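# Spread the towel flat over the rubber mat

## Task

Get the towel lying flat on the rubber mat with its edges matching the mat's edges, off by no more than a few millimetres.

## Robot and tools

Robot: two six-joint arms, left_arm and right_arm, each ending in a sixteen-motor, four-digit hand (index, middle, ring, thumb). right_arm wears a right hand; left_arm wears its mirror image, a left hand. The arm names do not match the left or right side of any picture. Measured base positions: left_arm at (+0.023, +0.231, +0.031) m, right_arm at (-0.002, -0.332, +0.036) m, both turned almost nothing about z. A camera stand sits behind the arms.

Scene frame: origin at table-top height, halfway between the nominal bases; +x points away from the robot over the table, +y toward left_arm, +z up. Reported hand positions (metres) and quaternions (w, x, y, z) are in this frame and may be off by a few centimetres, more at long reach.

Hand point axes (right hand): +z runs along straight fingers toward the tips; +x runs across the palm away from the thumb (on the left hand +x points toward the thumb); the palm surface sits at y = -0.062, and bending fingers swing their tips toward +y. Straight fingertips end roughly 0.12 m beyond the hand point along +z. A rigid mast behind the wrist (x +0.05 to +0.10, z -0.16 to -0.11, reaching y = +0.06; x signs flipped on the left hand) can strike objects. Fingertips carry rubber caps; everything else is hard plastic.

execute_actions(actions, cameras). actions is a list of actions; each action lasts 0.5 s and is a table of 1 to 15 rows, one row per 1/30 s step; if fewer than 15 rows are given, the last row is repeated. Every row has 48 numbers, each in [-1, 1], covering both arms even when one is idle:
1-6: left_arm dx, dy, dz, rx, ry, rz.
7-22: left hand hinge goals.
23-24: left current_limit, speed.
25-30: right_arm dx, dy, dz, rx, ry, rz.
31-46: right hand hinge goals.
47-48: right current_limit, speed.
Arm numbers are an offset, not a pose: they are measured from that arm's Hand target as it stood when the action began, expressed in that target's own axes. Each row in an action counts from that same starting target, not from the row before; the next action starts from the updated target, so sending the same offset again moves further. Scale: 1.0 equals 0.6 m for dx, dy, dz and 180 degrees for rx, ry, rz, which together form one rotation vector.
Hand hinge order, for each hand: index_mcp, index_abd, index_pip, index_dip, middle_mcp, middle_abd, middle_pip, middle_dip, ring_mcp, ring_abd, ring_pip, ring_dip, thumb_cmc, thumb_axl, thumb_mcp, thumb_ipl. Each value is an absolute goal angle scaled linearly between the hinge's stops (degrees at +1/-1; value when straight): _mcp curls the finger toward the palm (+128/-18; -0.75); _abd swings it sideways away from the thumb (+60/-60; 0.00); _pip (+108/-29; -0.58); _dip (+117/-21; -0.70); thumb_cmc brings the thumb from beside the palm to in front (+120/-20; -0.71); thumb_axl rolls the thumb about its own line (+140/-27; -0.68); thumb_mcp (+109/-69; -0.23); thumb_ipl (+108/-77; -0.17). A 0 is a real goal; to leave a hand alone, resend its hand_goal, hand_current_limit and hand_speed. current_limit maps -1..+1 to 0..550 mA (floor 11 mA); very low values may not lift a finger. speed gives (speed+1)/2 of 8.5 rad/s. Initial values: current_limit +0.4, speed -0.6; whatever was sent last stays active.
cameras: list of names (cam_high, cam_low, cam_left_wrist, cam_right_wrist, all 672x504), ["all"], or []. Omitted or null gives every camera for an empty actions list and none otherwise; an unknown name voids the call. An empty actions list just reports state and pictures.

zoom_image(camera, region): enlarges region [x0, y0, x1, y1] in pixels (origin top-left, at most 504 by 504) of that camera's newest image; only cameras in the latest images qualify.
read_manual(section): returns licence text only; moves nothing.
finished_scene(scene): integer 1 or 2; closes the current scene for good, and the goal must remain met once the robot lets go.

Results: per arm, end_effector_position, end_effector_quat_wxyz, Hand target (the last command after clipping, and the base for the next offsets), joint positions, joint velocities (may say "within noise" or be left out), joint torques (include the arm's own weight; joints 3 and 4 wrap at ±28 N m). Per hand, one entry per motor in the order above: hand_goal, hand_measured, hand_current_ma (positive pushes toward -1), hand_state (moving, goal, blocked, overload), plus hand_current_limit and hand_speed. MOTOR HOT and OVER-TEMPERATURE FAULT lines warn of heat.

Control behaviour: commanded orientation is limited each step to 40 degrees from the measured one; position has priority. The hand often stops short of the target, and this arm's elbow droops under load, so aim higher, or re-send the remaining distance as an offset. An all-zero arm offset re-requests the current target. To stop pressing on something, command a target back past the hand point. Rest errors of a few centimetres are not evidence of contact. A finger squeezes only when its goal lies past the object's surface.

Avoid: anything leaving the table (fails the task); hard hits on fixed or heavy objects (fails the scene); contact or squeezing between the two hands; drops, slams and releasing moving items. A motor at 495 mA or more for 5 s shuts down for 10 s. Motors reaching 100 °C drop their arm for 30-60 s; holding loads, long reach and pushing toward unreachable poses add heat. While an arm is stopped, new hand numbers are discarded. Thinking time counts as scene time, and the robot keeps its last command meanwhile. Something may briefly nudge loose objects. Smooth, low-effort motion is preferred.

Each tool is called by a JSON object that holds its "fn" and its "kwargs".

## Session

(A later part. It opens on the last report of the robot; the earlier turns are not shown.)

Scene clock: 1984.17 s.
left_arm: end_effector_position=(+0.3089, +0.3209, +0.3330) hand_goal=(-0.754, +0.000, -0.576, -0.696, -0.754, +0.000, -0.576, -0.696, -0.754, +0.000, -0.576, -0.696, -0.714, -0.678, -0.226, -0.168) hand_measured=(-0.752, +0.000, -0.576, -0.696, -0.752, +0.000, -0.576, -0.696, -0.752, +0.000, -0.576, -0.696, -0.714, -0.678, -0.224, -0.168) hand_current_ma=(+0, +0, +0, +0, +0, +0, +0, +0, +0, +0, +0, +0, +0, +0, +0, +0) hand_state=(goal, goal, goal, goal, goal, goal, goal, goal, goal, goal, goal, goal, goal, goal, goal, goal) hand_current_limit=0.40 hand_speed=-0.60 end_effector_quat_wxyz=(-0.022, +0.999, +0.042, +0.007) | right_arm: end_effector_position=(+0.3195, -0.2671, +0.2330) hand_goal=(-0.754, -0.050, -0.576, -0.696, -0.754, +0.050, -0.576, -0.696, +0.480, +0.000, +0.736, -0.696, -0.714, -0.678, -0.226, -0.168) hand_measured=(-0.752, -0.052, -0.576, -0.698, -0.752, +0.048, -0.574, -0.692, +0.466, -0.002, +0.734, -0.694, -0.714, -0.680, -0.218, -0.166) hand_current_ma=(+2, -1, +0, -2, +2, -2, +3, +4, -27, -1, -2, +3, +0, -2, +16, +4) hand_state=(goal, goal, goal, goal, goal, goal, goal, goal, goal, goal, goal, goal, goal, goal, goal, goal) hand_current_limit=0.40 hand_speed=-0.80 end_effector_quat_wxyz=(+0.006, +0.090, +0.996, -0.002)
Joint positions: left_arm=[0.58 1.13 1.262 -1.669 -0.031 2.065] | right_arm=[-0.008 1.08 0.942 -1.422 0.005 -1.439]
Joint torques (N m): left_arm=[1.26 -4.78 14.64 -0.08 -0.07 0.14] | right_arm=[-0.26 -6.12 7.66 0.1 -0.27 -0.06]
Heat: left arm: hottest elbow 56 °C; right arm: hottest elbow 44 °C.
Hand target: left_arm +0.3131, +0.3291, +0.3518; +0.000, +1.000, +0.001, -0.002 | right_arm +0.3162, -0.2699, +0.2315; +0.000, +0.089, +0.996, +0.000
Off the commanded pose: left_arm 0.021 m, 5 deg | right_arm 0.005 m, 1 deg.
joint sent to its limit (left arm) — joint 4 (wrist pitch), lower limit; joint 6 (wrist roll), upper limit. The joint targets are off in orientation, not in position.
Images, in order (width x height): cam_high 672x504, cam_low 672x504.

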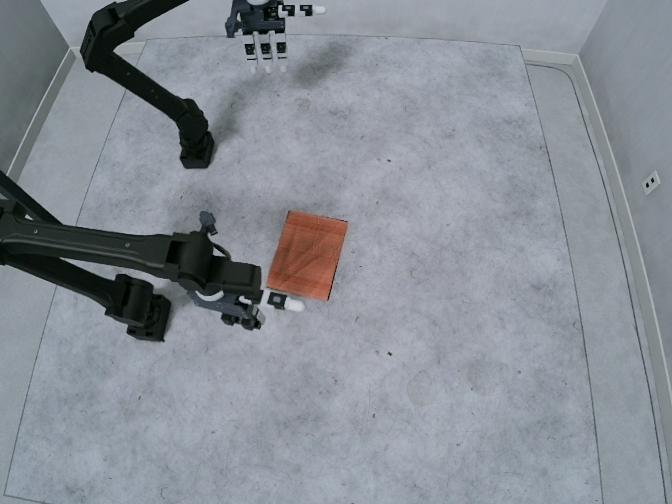

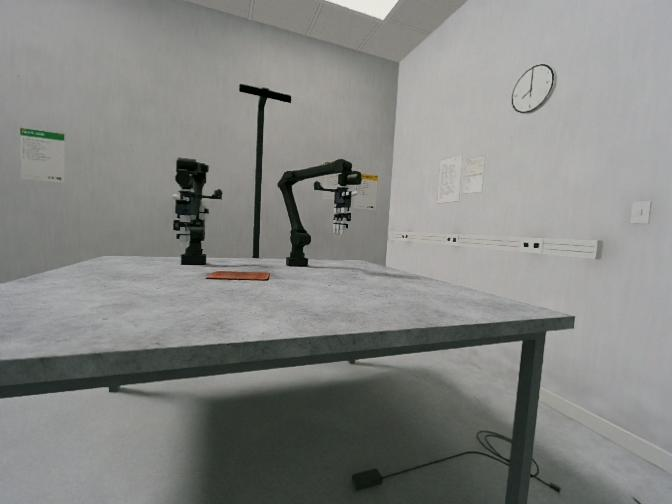

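{"fn": "execute_actions", "kwargs": {"actions": [[[0,0,0,0,0,0,-0.754,0,-0.576,-0.696,-0.754,0,-0.576,-0.696,-0.754,0,-0.576,-0.696,-0.714,-0.678,-0.226,-0.168,0.4,-0.6,-0.0821,0.2021,0.0067,0,0,0,-0.754,-0.05,-0.576,-0.696,-0.754,0.05,-0.576,-0.696,0.48,0,0.737,-0.696,-0.714,-0.678,-0.226,-0.168,0.4,-0.8]],[[0,0,0,0,0,0,-0.754,0,-0.576,-0.696,-0.754,0,-0.576,-0.696,-0.754,0,-0.576,-0.696,-0.714,-0.678,-0.226,-0.168,0.4,-0.6,-0.0821,0.2021,0.0067,0,0,0,-0.754,-0.05,-0.576,-0.696,-0.754,0.05,-0.576,-0.696,0.48,0,0.737,-0.696,-0.714,-0.678,-0.226,-0.168,0.4,-0.8]],[[0,0,0,0,0,0,-0.754,0,-0.576,-0.696,-0.754,0,-0.576,-0.696,-0.754,0,-0.576,-0.696,-0.714,-0.678,-0.226,-0.168,0.4,-0.6,-0.0821,0.2021,0.0067,0,0,0,-0.754,-0.05,-0.576,-0.696,-0.754,0.05,-0.576,-0.696,0.48,0,0.737,-0.696,-0.714,-0.678,-0.226,-0.168,0.4,-0.8]],[[0,0,0,0,0,0,-0.754,0,-0.576,-0.696,-0.754,0,-0.576,-0.696,-0.754,0,-0.576,-0.696,-0.714,-0.678,-0.226,-0.168,0.4,-0.6,0,0,0.08,-0.0204,-0.019,0,-0.754,-0.05,-0.576,-0.696,-0.754,0.05,-0.576,-0.696,0.48,0,0.737,-0.696,-0.714,-0.678,-0.226,-0.168,0.4,-0.8]]], "cameras": ["cam_high"]}}

{"fn": "zoom_image", "kwargs": {"camera": "cam_high", "region": [250, 195, 370, 315]}}

Scene clock: 2004.20 s.
left_arm: end_effector_position=(+0.3089, +0.3209, +0.3330) hand_goal=(-0.754, +0.000, -0.576, -0.696, -0.754, +0.000, -0.576, -0.696, -0.754, +0.000, -0.576, -0.696, -0.714, -0.678, -0.226, -0.168) hand_measured=(-0.752, +0.000, -0.576, -0.696, -0.752, +0.000, -0.576, -0.696, -0.752, +0.000, -0.576, -0.696, -0.714, -0.678, -0.224, -0.168) hand_current_ma=(+0, +0, +0, +0, +0, +0, +0, +0, +0, +0, +0, +0, +0, +0, +0, +0) hand_state=(goal, goal, goal, goal, goal, goal, goal, goal, goal, goal, goal, goal, goal, goal, goal, goal) hand_current_limit=0.40 hand_speed=-0.60 end_effector_quat_wxyz=(-0.022, +0.999, +0.042, +0.007) | right_arm: end_effector_position=(+0.5208, +0.0675, +0.1670) hand_goal=(-0.754, -0.050, -0.576, -0.696, -0.754, +0.050, -0.576, -0.696, +0.480, +0.000, +0.736, -0.696, -0.714, -0.678, -0.226, -0.168) hand_measured=(-0.752, -0.052, -0.576, -0.698, -0.752, +0.048, -0.574, -0.692, +0.466, -0.002, +0.734, -0.694, -0.714, -0.680, -0.218, -0.166) hand_current_ma=(+1, -1, +0, -2, +1, -2, +2, +4, -27, -1, -2, +3, +0, -2, +16, +4) hand_state=(goal, goal, goal, goal, goal, goal, goal, goal, goal, goal, goal, goal, goal, goal, goal, goal) hand_current_limit=0.40 hand_speed=-0.80 end_effector_quat_wxyz=(+0.027, +0.079, +0.996, +0.024)
Joint positions: left_arm=[0.58 1.13 1.262 -1.669 -0.031 2.065] | right_arm=[0.62 1.864 1.595 -1.229 -0.005 -0.833]
Joint torques (N m): left_arm=[1.61 -4.72 14.56 -0.08 -0.07 0.12] | right_arm=[-0.21 -20.78 7.39 1.07 -0.1 0.14]
Heat: left arm: hottest elbow 56 °C; right arm: hottest elbow 44 °C.
Hand target: left_arm +0.3131, +0.3291, +0.3518; +0.000, +1.000, +0.001, -0.002 | right_arm +0.5263, +0.0618, +0.1709; +0.032, +0.089, +0.995, +0.029
Off the commanded pose: left_arm 0.021 m, 5 deg | right_arm 0.009 m, 1 deg.
joint sent to its limit (left arm) — joint 4 (wrist pitch), lower limit; joint 6 (wrist roll), upper limit. The joint targets are off in orientation, not in position.
Images, in order (width x height): cam_high 672x504.

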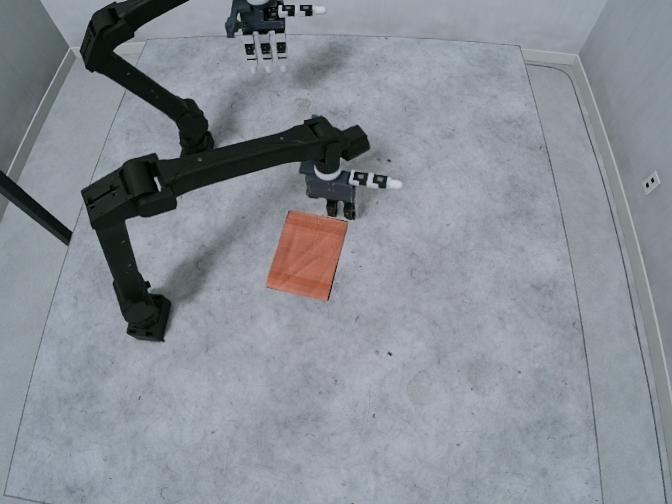

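Scaled by 4.200.

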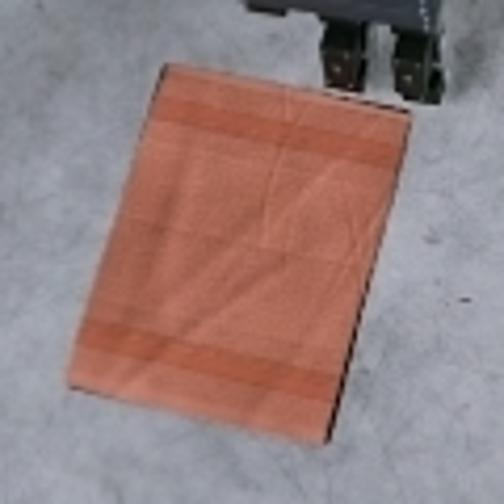

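{"fn": "execute_actions", "kwargs": {"actions": [[[0,0,0,0,0,0,-0.754,0,-0.576,-0.696,-0.754,0,-0.576,-0.696,-0.754,0,-0.576,-0.696,-0.714,-0.678,-0.226,-0.168,0.4,-0.6,0.0528,-0.0567,0.0835,0.0204,0.019,0,-0.754,-0.05,-0.576,-0.696,-0.754,0.05,-0.576,-0.696,0.48,0,0.737,-0.696,-0.714,-0.678,-0.226,-0.168,0.4,-0.8]]], "cameras": ["cam_high"]}}

{"fn": "zoom_image", "kwargs": {"camera": "cam_high", "region": [250, 195, 370, 315]}}

{"fn": "zoom_image", "kwargs": {"camera": "cam_high", "region": [302, 204, 352, 254]}}

Scene clock: 2010.83 s.
left_arm: end_effector_position=(+0.3089, +0.3209, +0.3330) hand_goal=(-0.754, +0.000, -0.576, -0.696, -0.754, +0.000, -0.576, -0.696, -0.754, +0.000, -0.576, -0.696, -0.714, -0.678, -0.226, -0.168) hand_measured=(-0.752, +0.000, -0.576, -0.696, -0.752, +0.000, -0.576, -0.696, -0.752, +0.000, -0.576, -0.696, -0.714, -0.678, -0.224, -0.168) hand_current_ma=(+0, +0, +0, +0, +0, +0, +0, +0, +0, +0, +0, +0, +0, +0, +0, +0) hand_state=(goal, goal, goal, goal, goal, goal, goal, goal, goal, goal, goal, goal, goal, goal, goal, goal) hand_current_limit=0.40 hand_speed=-0.60 end_effector_quat_wxyz=(-0.022, +0.999, +0.042, +0.007) | right_arm: end_effector_position=(+0.4937, +0.0461, +0.1341) hand_goal=(-0.754, -0.050, -0.576, -0.696, -0.754, +0.050, -0.576, -0.696, +0.480, +0.000, +0.736, -0.696, -0.714, -0.678, -0.226, -0.168) hand_measured=(-0.748, -0.054, -0.572, -0.692, -0.746, +0.044, -0.572, -0.692, +0.466, -0.002, +0.734, -0.694, -0.714, -0.680, -0.218, -0.166) hand_current_ma=(+9, -4, +5, +4, +13, -8, +6, +5, -30, -1, -2, +3, +0, -2, +21, +4) hand_state=(goal, goal, goal, goal, goal, goal, goal, goal, goal, goal, goal, goal, goal, goal, goal, goal) hand_current_limit=0.40 hand_speed=-0.80 end_effector_quat_wxyz=(+0.011, +0.081, +0.997, +0.008)
Joint positions: left_arm=[0.58 1.13 1.262 -1.669 -0.031 2.065] | right_arm=[0.617 1.828 1.464 -1.179 0.001 -0.833]
Joint torques (N m): left_arm=[1.44 -4.78 14.53 -0.1 -0.07 0.13] | right_arm=[-0.32 -17.61 5.91 0.8 -0.11 0.11]
Heat: left arm: hottest elbow 56 °C; right arm: hottest elbow 44 °C.
Hand target: left_arm +0.3131, +0.3291, +0.3518; +0.000, +1.000, +0.001, -0.002 | right_arm +0.4926, +0.0366, +0.1171; +0.000, +0.089, +0.996, +0.000
Off the commanded pose: left_arm 0.021 m, 5 deg | right_arm 0.020 m, 2 deg.
joint sent to its limit (left arm) — joint 4 (wrist pitch), lower limit; joint 6 (wrist roll), upper limit. The joint targets are off in orientation, not in position.
Images, in order (width x height): cam_high 672x504.

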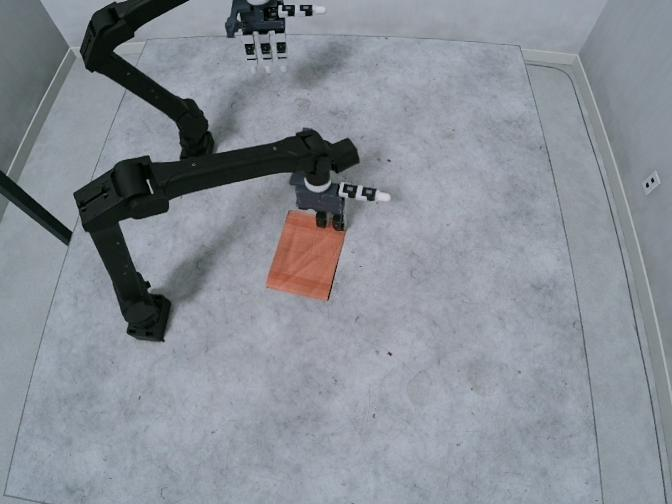

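Scaled by 4.200.

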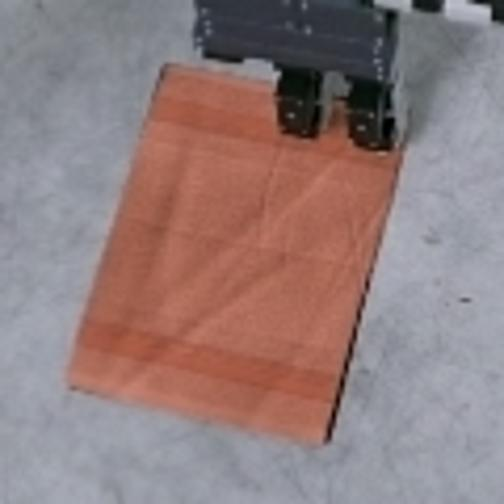

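Scaled by 10.080.

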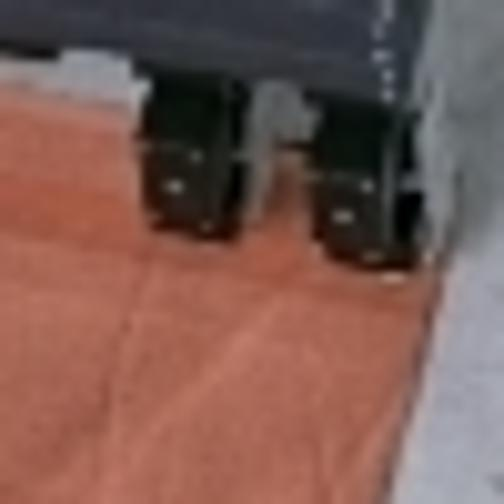

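{"fn": "execute_actions", "kwargs": {"actions": [[[0,0,0,0,0,0,-0.754,0,-0.576,-0.696,-0.754,0,-0.576,-0.696,-0.754,0,-0.576,-0.696,-0.714,-0.678,-0.226,-0.168,0.4,-0.6,0.005,0.035,0,0,0,0,-0.754,-0.05,-0.576,-0.696,-0.754,0.05,-0.576,-0.696,0.48,0,0.737,-0.696,-0.714,-0.678,-0.226,-0.168,0.4,-0.8]]], "cameras": ["cam_high"]}}

{"fn": "zoom_image", "kwargs": {"camera": "cam_high", "region": [250, 195, 370, 315]}}

{"fn": "zoom_image", "kwargs": {"camera": "cam_high", "region": [302, 204, 352, 254]}}

Scene clock: 2018.10 s.
left_arm: end_effector_position=(+0.3089, +0.3209, +0.3330) hand_goal=(-0.754, +0.000, -0.576, -0.696, -0.754, +0.000, -0.576, -0.696, -0.754, +0.000, -0.576, -0.696, -0.714, -0.678, -0.226, -0.168) hand_measured=(-0.752, +0.000, -0.576, -0.696, -0.752, +0.000, -0.576, -0.696, -0.752, +0.000, -0.576, -0.696, -0.714, -0.678, -0.224, -0.168) hand_current_ma=(+0, +0, +0, +0, +0, +0, +0, +0, +0, +0, +0, +0, +0, +0, +0, +0) hand_state=(goal, goal, goal, goal, goal, goal, goal, goal, goal, goal, goal, goal, goal, goal, goal, goal) hand_current_limit=0.40 hand_speed=-0.60 end_effector_quat_wxyz=(-0.022, +0.999, +0.042, +0.007) | right_arm: end_effector_position=(+0.4940, +0.0474, +0.1337) hand_goal=(-0.754, -0.050, -0.576, -0.696, -0.754, +0.050, -0.576, -0.696, +0.480, +0.000, +0.736, -0.696, -0.714, -0.678, -0.226, -0.168) hand_measured=(-0.748, -0.054, -0.572, -0.692, -0.750, +0.044, -0.574, -0.692, +0.466, -0.002, +0.734, -0.694, -0.714, -0.680, -0.218, -0.166) hand_current_ma=(+11, -4, +5, +4, +7, -9, +3, +5, -30, -1, -2, +3, +0, -2, +21, +4) hand_state=(goal, goal, goal, goal, goal, goal, goal, goal, goal, goal, goal, goal, goal, goal, goal, goal) hand_current_limit=0.40 hand_speed=-0.80 end_effector_quat_wxyz=(+0.011, +0.091, +0.996, +0.008)
Joint positions: left_arm=[0.58 1.13 1.262 -1.669 -0.031 2.065] | right_arm=[0.621 1.829 1.464 -1.179 0.001 -0.807]
Joint torques (N m): left_arm=[1.67 -4.95 14.63 -0.16 -0.08 0.12] | right_arm=[1.85 -15.03 9.13 0.25 -0.1 0.15]
Heat: left arm: hottest elbow 56 °C; right arm: hottest elbow 44 °C.
Hand target: left_arm +0.3131, +0.3291, +0.3518; +0.000, +1.000, +0.001, -0.002 | right_arm +0.4934, +0.0578, +0.1171; -0.001, +0.089, +0.996, +0.000
Off the commanded pose: left_arm 0.021 m, 5 deg | right_arm 0.020 m, 2 deg.
joint sent to its limit (left arm) — joint 4 (wrist pitch), lower limit; joint 6 (wrist roll), upper limit. The joint targets are off in orientation, not in position.
Images, in order (width x height): cam_high 672x504.

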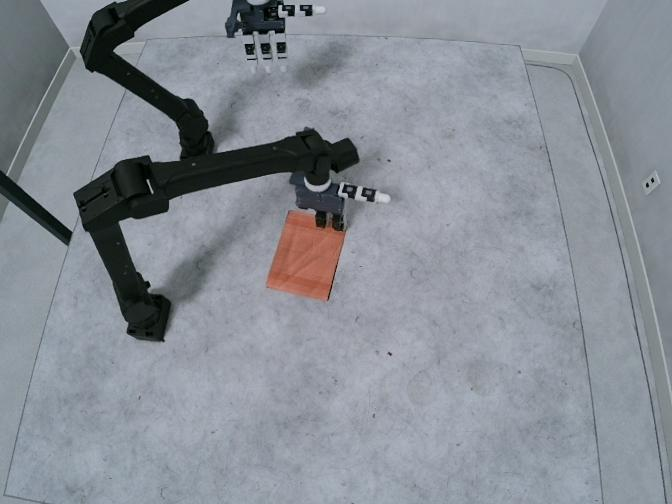

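Scaled by 4.200.

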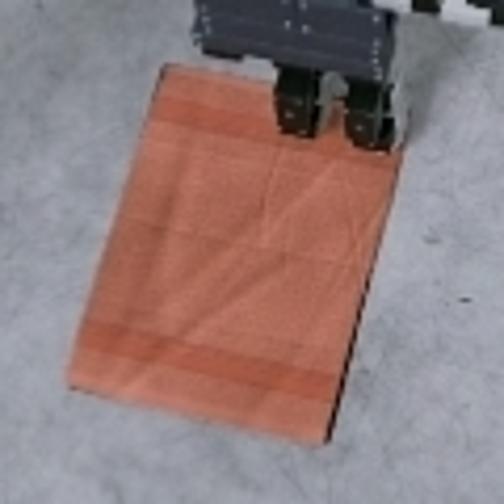

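Scaled by 10.080.

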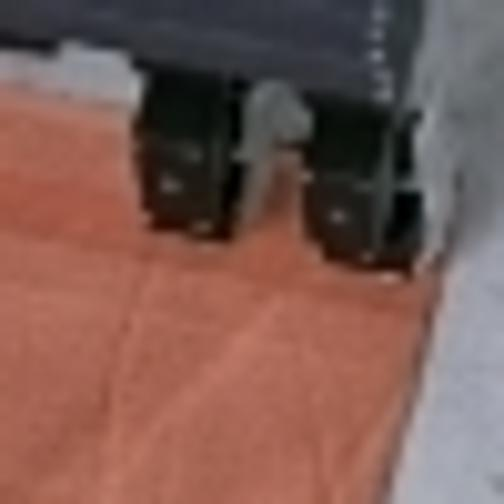

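{"fn": "execute_actions", "kwargs": {"actions": [[[0,0,0,0,0,0,-0.754,0,-0.576,-0.696,-0.754,0,-0.576,-0.696,-0.754,0,-0.576,-0.696,-0.714,-0.678,-0.226,-0.168,0.4,-0.6,0.005,0.02,0,0,0,0,-0.754,-0.05,-0.576,-0.696,-0.754,0.05,-0.576,-0.696,0.48,0,0.737,-0.696,-0.714,-0.678,-0.226,-0.168,0.4,-0.8]]], "cameras": ["cam_high"]}}

{"fn": "zoom_image", "kwargs": {"camera": "cam_high", "region": [302, 204, 352, 254]}}

{"fn": "zoom_image", "kwargs": {"camera": "cam_high", "region": [295, 260, 345, 310]}}

Scene clock: 2023.67 s.
left_arm: end_effector_position=(+0.3089, +0.3209, +0.3330) hand_goal=(-0.754, +0.000, -0.576, -0.696, -0.754, +0.000, -0.576, -0.696, -0.754, +0.000, -0.576, -0.696, -0.714, -0.678, -0.226, -0.168) hand_measured=(-0.752, +0.000, -0.576, -0.696, -0.752, +0.000, -0.576, -0.696, -0.752, +0.000, -0.576, -0.696, -0.714, -0.678, -0.224, -0.168) hand_current_ma=(+0, +0, +0, +0, +0, +0, +0, +0, +0, +0, +0, +0, +0, +0, +0, +0) hand_state=(goal, goal, goal, goal, goal, goal, goal, goal, goal, goal, goal, goal, goal, goal, goal, goal) hand_current_limit=0.40 hand_speed=-0.60 end_effector_quat_wxyz=(-0.022, +0.999, +0.042, +0.007) | right_arm: end_effector_position=(+0.4944, +0.0543, +0.1332) hand_goal=(-0.754, -0.050, -0.576, -0.696, -0.754, +0.050, -0.576, -0.696, +0.480, +0.000, +0.736, -0.696, -0.714, -0.678, -0.226, -0.168) hand_measured=(-0.758, -0.054, -0.578, -0.696, -0.768, +0.036, -0.586, -0.702, +0.466, -0.002, +0.734, -0.694, -0.714, -0.680, -0.218, -0.166) hand_current_ma=(-8, -5, -4, -1, -32, -21, -17, -9, -30, -1, -2, +3, +0, -2, +21, +4) hand_state=(goal, goal, goal, goal, goal, goal, goal, goal, goal, goal, goal, goal, goal, goal, goal, goal) hand_current_limit=0.40 hand_speed=-0.80 end_effector_quat_wxyz=(+0.013, +0.095, +0.995, +0.005)
Joint positions: left_arm=[0.58 1.13 1.262 -1.669 -0.031 2.065] | right_arm=[0.635 1.839 1.478 -1.184 0.009 -0.785]
Joint torques (N m): left_arm=[2.2 -4.66 14.53 -0.14 -0.06 0.13] | right_arm=[2.2 -14.74 9.72 0.17 -0.42 0.13]
Heat: left arm: hottest elbow 56 °C; right arm: hottest elbow 44 °C.
Hand target: left_arm +0.3131, +0.3291, +0.3518; +0.000, +1.000, +0.001, -0.002 | right_arm +0.4927, +0.0701, +0.1171; +0.000, +0.089, +0.996, +0.000
Off the commanded pose: left_arm 0.021 m, 5 deg | right_arm 0.023 m, 2 deg.
joint sent to its limit (left arm) — joint 4 (wrist pitch), lower limit; joint 6 (wrist roll), upper limit. The joint targets are off in orientation, not in position.
Images, in order (width x height): cam_high 672x504.

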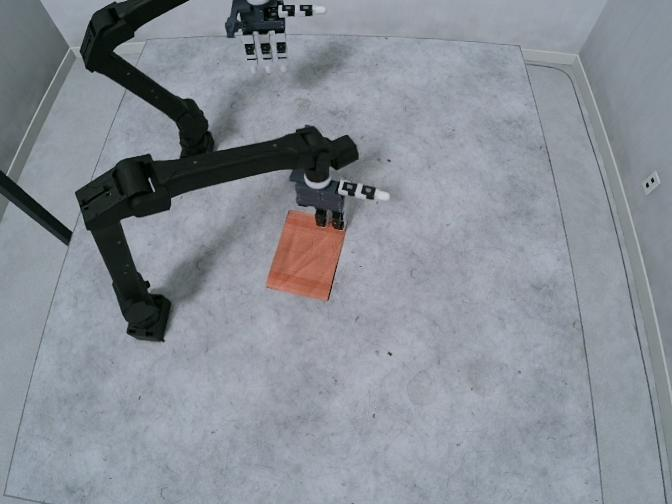

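Scaled by 10.080.

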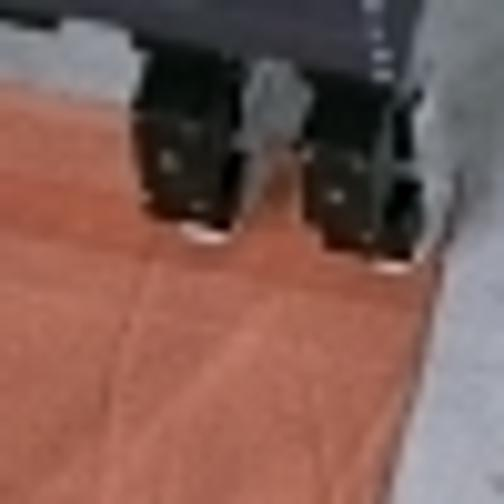

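Scaled by 10.080.

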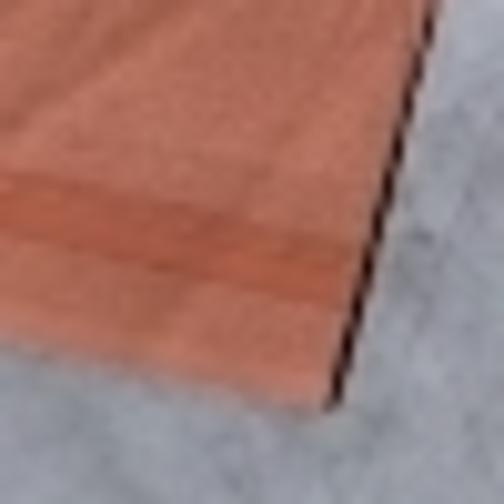

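{"fn": "execute_actions", "kwargs": {"actions": [[[0,0,0,0,0,0,-0.754,0,-0.576,-0.696,-0.754,0,-0.576,-0.696,-0.754,0,-0.576,-0.696,-0.714,-0.678,-0.226,-0.168,0.4,-0.6,0.005,0.01,0,0,0,0,-0.754,-0.05,-0.576,-0.696,-0.754,0.05,-0.576,-0.696,0.48,0,0.737,-0.696,-0.714,-0.678,-0.226,-0.168,0.4,-0.8]]], "cameras": ["cam_high"]}}

{"fn": "zoom_image", "kwargs": {"camera": "cam_high", "region": [302, 204, 352, 254]}}

{"fn": "zoom_image", "kwargs": {"camera": "cam_high", "region": [295, 260, 345, 310]}}

{"fn": "zoom_image", "kwargs": {"camera": "cam_high", "region": [262, 200, 312, 250]}}

Scene clock: 2030.87 s.
left_arm: end_effector_position=(+0.3089, +0.3209, +0.3330) hand_goal=(-0.754, +0.000, -0.576, -0.696, -0.754, +0.000, -0.576, -0.696, -0.754, +0.000, -0.576, -0.696, -0.714, -0.678, -0.226, -0.168) hand_measured=(-0.752, +0.000, -0.576, -0.696, -0.752, +0.000, -0.576, -0.696, -0.752, +0.000, -0.576, -0.696, -0.714, -0.678, -0.224, -0.168) hand_current_ma=(+0, +0, +0, +0, +0, +0, +0, +0, +0, +0, +0, +0, +0, +0, +0, +0) hand_state=(goal, goal, goal, goal, goal, goal, goal, goal, goal, goal, goal, goal, goal, goal, goal, goal) hand_current_limit=0.40 hand_speed=-0.60 end_effector_quat_wxyz=(-0.022, +0.999, +0.042, +0.007) | right_arm: end_effector_position=(+0.4943, +0.0576, +0.1328) hand_goal=(-0.754, -0.050, -0.576, -0.696, -0.754, +0.050, -0.576, -0.696, +0.480, +0.000, +0.736, -0.696, -0.714, -0.678, -0.226, -0.168) hand_measured=(-0.760, -0.054, -0.580, -0.698, -0.778, +0.030, -0.592, -0.706, +0.466, -0.002, +0.734, -0.694, -0.714, -0.680, -0.218, -0.166) hand_current_ma=(-11, -5, -5, -2, -58, -35, -31, -18, -30, -1, -2, +3, +0, -2, +21, +4) hand_state=(goal, goal, goal, goal, blocked, goal, goal, goal, goal, goal, goal, goal, goal, goal, goal, goal) hand_current_limit=0.40 hand_speed=-0.80 end_effector_quat_wxyz=(+0.013, +0.098, +0.995, +0.003)
Joint positions: left_arm=[0.58 1.13 1.262 -1.669 -0.031 2.065] | right_arm=[0.642 1.844 1.485 -1.188 0.013 -0.773]
Joint torques (N m): left_arm=[1.38 -4.84 14.57 -0.12 -0.06 0.14] | right_arm=[2.61 -14.86 9.8 0.2 -0.58 0.12]
Heat: left arm: hottest elbow 56 °C; right arm: hottest elbow 44 °C.
Hand target: left_arm +0.3131, +0.3291, +0.3518; +0.000, +1.000, +0.001, -0.002 | right_arm +0.4908, +0.0765, +0.1170; +0.000, +0.089, +0.996, +0.000
Off the commanded pose: left_arm 0.021 m, 5 deg | right_arm 0.025 m, 2 deg.
joint sent to its limit (left arm) — joint 4 (wrist pitch), lower limit; joint 6 (wrist roll), upper limit. The joint targets are off in orientation, not in position.
Images, in order (width x height): cam_high 672x504.

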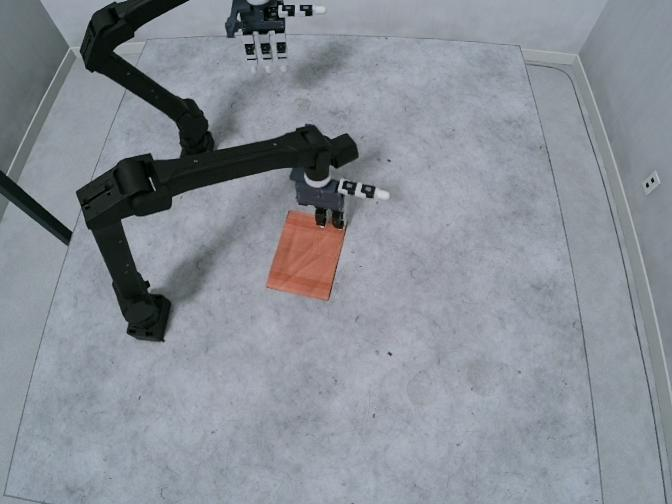

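Scaled by 10.080.

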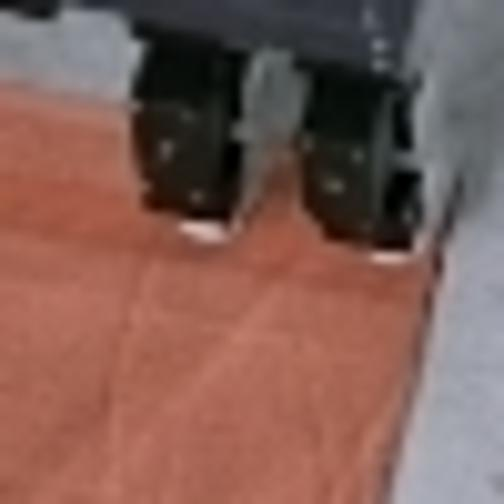

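Scaled by 10.080.

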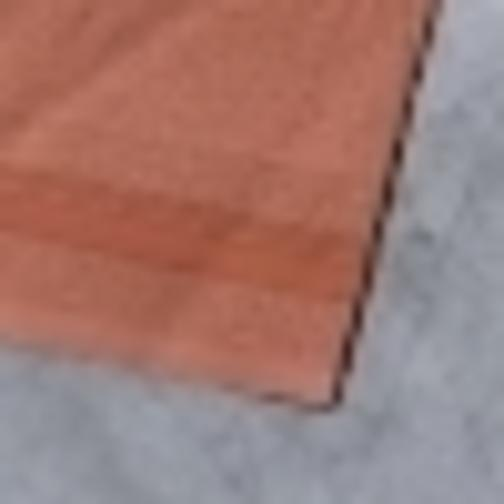

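Scaled by 10.080.

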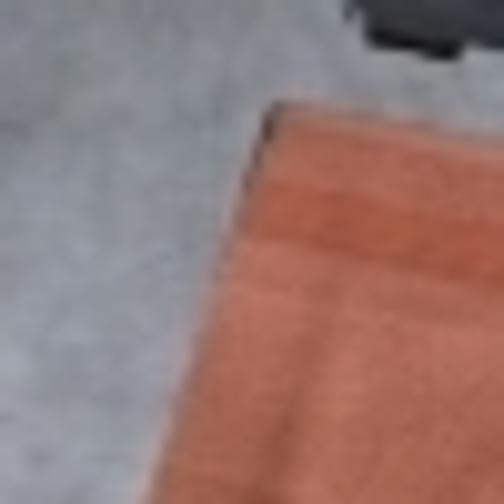

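{"fn": "execute_actions", "kwargs": {"actions": [[[0,0,0,0,0,0,-0.754,0,-0.576,-0.696,-0.754,0,-0.576,-0.696,-0.754,0,-0.576,-0.696,-0.714,-0.678,-0.226,-0.168,0.4,-0.6,-0.0468,0.0327,-0.09,-0.0204,-0.019,0,-0.754,-0.05,-0.576,-0.696,-0.754,0.05,-0.576,-0.696,0.48,0,0.737,-0.696,-0.714,-0.678,-0.226,-0.168,0.4,-0.8]],[[0,0,0,0,0,0,-0.754,0,-0.576,-0.696,-0.754,0,-0.576,-0.696,-0.754,0,-0.576,-0.696,-0.714,-0.678,-0.226,-0.168,0.4,-0.6,0,0,-0.08,0.0204,0.019,0,-0.754,-0.05,-0.576,-0.696,-0.754,0.05,-0.576,-0.696,0.48,0,0.737,-0.696,-0.714,-0.678,-0.226,-0.168,0.4,-0.8]]], "cameras": ["cam_high","cam_low"]}}

{"fn": "zoom_image", "kwargs": {"camera": "cam_high", "region": [250, 195, 370, 315]}}

{"fn": "zoom_image", "kwargs": {"camera": "cam_high", "region": [302, 204, 352, 254]}}

{"fn": "zoom_image", "kwargs": {"camera": "cam_high", "region": [295, 260, 345, 310]}}

{"fn": "zoom_image", "kwargs": {"camera": "cam_high", "region": [262, 200, 312, 250]}}

{"fn": "zoom_image", "kwargs": {"camera": "cam_high", "region": [255, 260, 305, 310]}}

{"fn": "zoom_image", "kwargs": {"camera": "cam_low", "region": [190, 250, 290, 300]}}

Scene clock: 2042.53 s.
left_arm: end_effector_position=(+0.3089, +0.3209, +0.3330) hand_goal=(-0.754, +0.000, -0.576, -0.696, -0.754, +0.000, -0.576, -0.696, -0.754, +0.000, -0.576, -0.696, -0.714, -0.678, -0.226, -0.168) hand_measured=(-0.752, +0.000, -0.576, -0.696, -0.752, +0.000, -0.576, -0.696, -0.752, +0.000, -0.576, -0.696, -0.714, -0.678, -0.224, -0.168) hand_current_ma=(+0, +0, +0, +0, +0, +0, +0, +0, +0, +0, +0, +0, +0, +0, +0, +0) hand_state=(goal, goal, goal, goal, goal, goal, goal, goal, goal, goal, goal, goal, goal, goal, goal, goal) hand_current_limit=0.40 hand_speed=-0.60 end_effector_quat_wxyz=(-0.022, +0.999, +0.042, +0.007) | right_arm: end_effector_position=(+0.5099, +0.0731, +0.1995) hand_goal=(-0.754, -0.050, -0.576, -0.696, -0.754, +0.050, -0.576, -0.696, +0.480, +0.000, +0.736, -0.696, -0.714, -0.678, -0.226, -0.168) hand_measured=(-0.754, -0.052, -0.578, -0.698, -0.754, +0.046, -0.578, -0.700, +0.466, -0.002, +0.734, -0.694, -0.714, -0.680, -0.218, -0.166) hand_current_ma=(+0, -2, -2, -2, +0, -3, -2, -4, -30, -1, -2, +3, +0, -2, +21, +4) hand_state=(goal, goal, goal, goal, goal, goal, goal, goal, goal, goal, goal, goal, goal, goal, goal, goal) hand_current_limit=0.40 hand_speed=-0.80 end_effector_quat_wxyz=(-0.015, +0.097, +0.995, -0.013)
Joint positions: left_arm=[0.58 1.13 1.262 -1.669 -0.031 2.065] | right_arm=[0.644 1.894 1.751 -1.467 0 -0.773]
Joint torques (N m): left_arm=[1.61 -4.54 14.54 -0.1 -0.07 0.13] | right_arm=[1.49 -19.49 12.31 0.05 -0.06 0.02]
Heat: left arm: hottest elbow 56 °C; right arm: hottest elbow 44 °C.
Hand target: left_arm +0.3131, +0.3291, +0.3518; +0.000, +1.000, +0.001, -0.002 | right_arm +0.5187, +0.0884, +0.2189; +0.000, +0.089, +0.996, +0.000
Off the commanded pose: left_arm 0.021 m, 5 deg | right_arm 0.026 m, 2 deg.
joint sent to its limit (left arm) — joint 4 (wrist pitch), lower limit; joint 6 (wrist roll), upper limit. The joint targets are off in orientation, not in position.
Images, in order (width x height): cam_high 672x504, cam_low 672x504.

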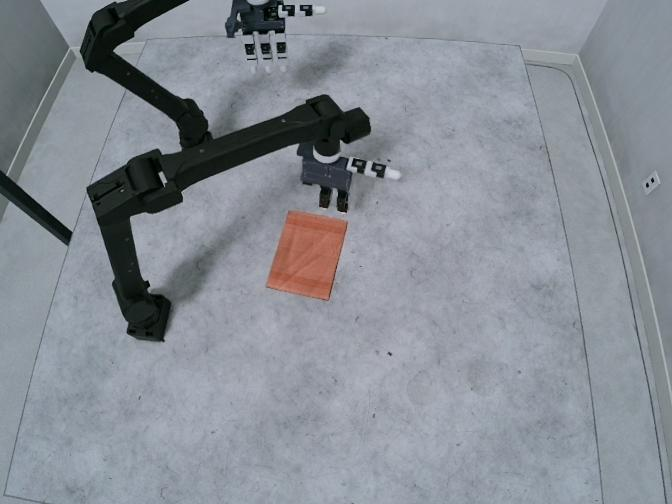

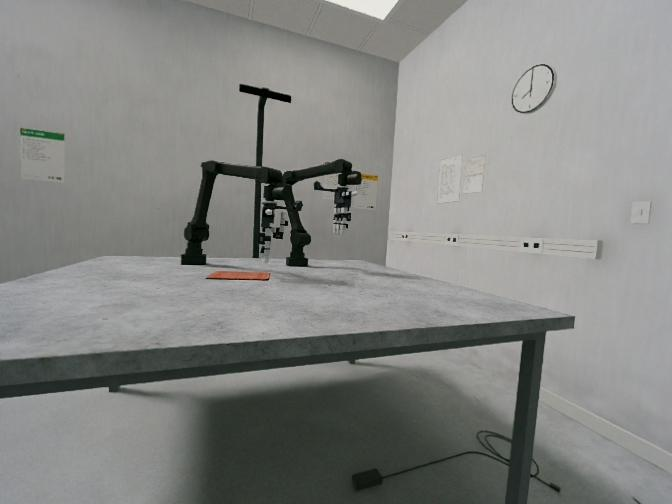

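Scaled by 4.200.

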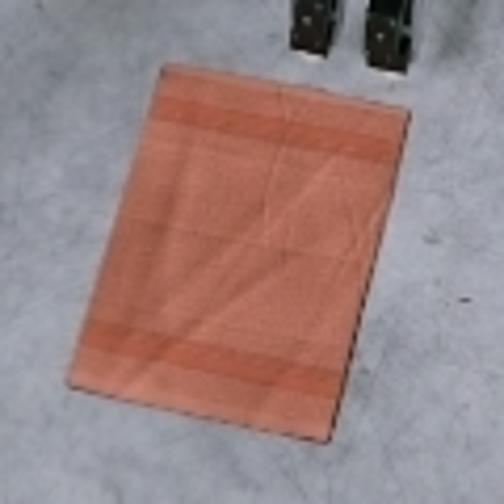

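Scaled by 10.080.

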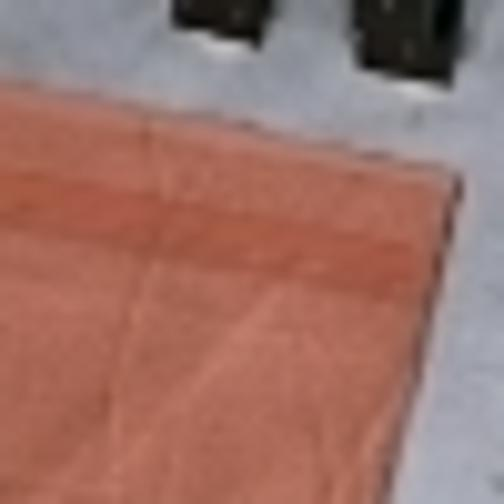

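Scaled by 10.080.

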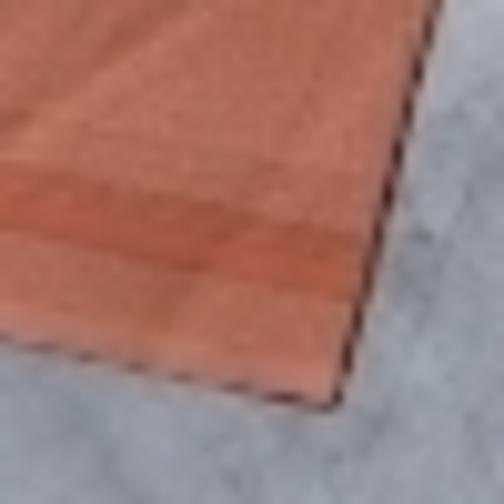

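Scaled by 10.080.

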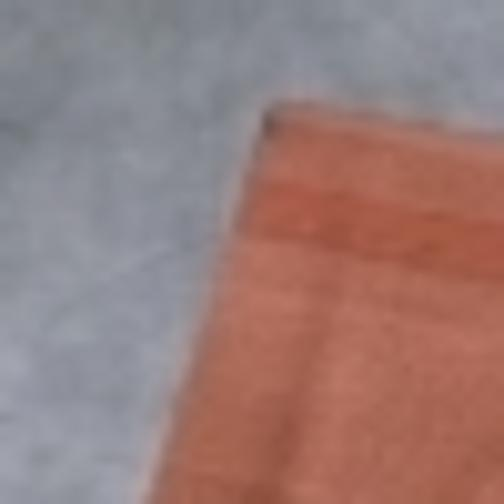

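Scaled by 10.080.

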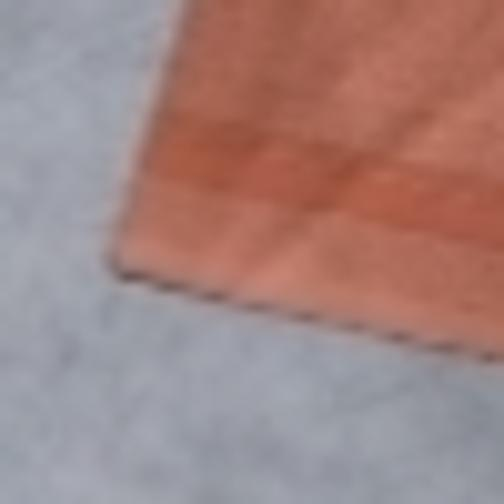

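Scaled by 5.040.

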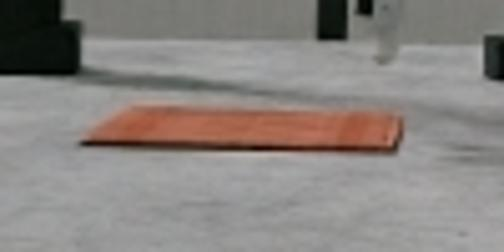

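{"fn": "execute_actions", "kwargs": {"actions": [[[0,0,0,0,0,0,-0.754,0,-0.576,-0.696,-0.754,0,-0.576,-0.696,-0.754,0,-0.576,-0.696,-0.714,-0.678,-0.226,-0.168,0.4,-0.6,0.05,0.08,-0.1,0,0,0,-0.754,-0.05,-0.576,-0.696,-0.754,0.05,-0.576,-0.696,0.48,0,0.737,-0.696,-0.714,-0.678,-0.226,-0.168,0.4,-0.8]]], "cameras": ["cam_high"]}}

{"fn": "zoom_image", "kwargs": {"camera": "cam_high", "region": [250, 195, 370, 315]}}

Scene clock: 2047.13 s.
left_arm: end_effector_position=(+0.3089, +0.3209, +0.3330) hand_goal=(-0.754, +0.000, -0.576, -0.696, -0.754, +0.000, -0.576, -0.696, -0.754, +0.000, -0.576, -0.696, -0.714, -0.678, -0.226, -0.168) hand_measured=(-0.752, +0.000, -0.576, -0.696, -0.752, +0.000, -0.576, -0.696, -0.752, +0.000, -0.576, -0.696, -0.714, -0.678, -0.224, -0.168) hand_current_ma=(+0, +0, +0, +0, +0, +0, +0, +0, +0, +0, +0, +0, +0, +0, +0, +0) hand_state=(goal, goal, goal, goal, goal, goal, goal, goal, goal, goal, goal, goal, goal, goal, goal, goal) hand_current_limit=0.40 hand_speed=-0.60 end_effector_quat_wxyz=(-0.022, +0.999, +0.042, +0.007) | right_arm: end_effector_position=(+0.4826, +0.1387, +0.2572) hand_goal=(-0.754, -0.050, -0.576, -0.696, -0.754, +0.050, -0.576, -0.696, +0.480, +0.000, +0.736, -0.696, -0.714, -0.678, -0.226, -0.168) hand_measured=(-0.754, -0.052, -0.578, -0.698, -0.754, +0.048, -0.578, -0.700, +0.466, -0.002, +0.734, -0.694, -0.714, -0.680, -0.218, -0.166) hand_current_ma=(+0, -2, -2, -2, +0, -3, -2, -4, -30, -1, -2, +3, +0, -2, +21, +4) hand_state=(goal, goal, goal, goal, goal, goal, goal, goal, goal, goal, goal, goal, goal, goal, goal, goal) hand_current_limit=0.40 hand_speed=-0.80 end_effector_quat_wxyz=(-0.015, +0.079, +0.997, -0.013)
Joint positions: left_arm=[0.58 1.13 1.262 -1.669 -0.031 2.065] | right_arm=[0.756 1.943 1.977 -1.645 -0.003 -0.696]
Joint torques (N m): left_arm=[1.55 -5.01 14.68 -0.1 -0.07 0.12] | right_arm=[-0.21 -21.25 12.11 0.08 0.1 0.15]
Heat: left arm: hottest elbow 56 °C; right arm: hottest elbow 45 °C.
Hand target: left_arm +0.3131, +0.3291, +0.3518; +0.000, +1.000, +0.001, -0.002 | right_arm +0.4978, +0.1411, +0.2788; +0.000, +0.089, +0.996, +0.000
Off the commanded pose: left_arm 0.021 m, 5 deg | right_arm 0.027 m, 3 deg.
joint sent to its limit (left arm) — joint 4 (wrist pitch), lower limit; joint 6 (wrist roll), upper limit. The joint targets are off in orientation, not in position.
Images, in order (width x height): cam_high 672x504.

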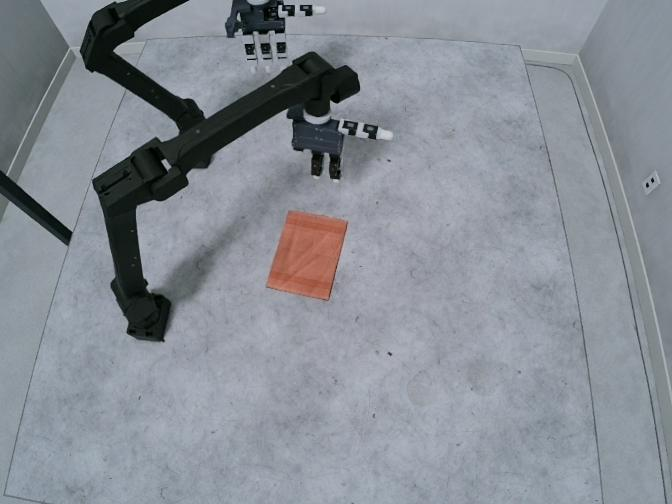

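Scaled by 4.200.

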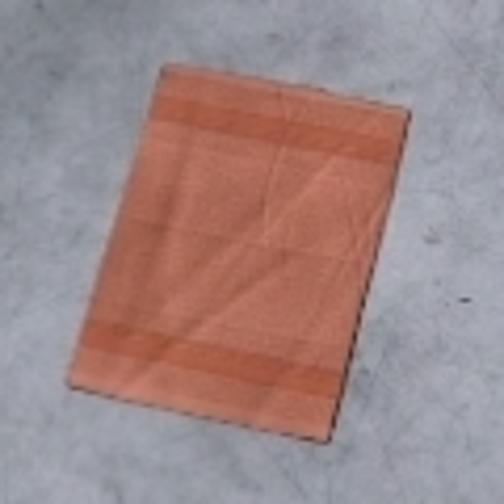

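{"fn": "finished_scene", "kwargs": {"scene": 1}}

The scene is finished: the task was done.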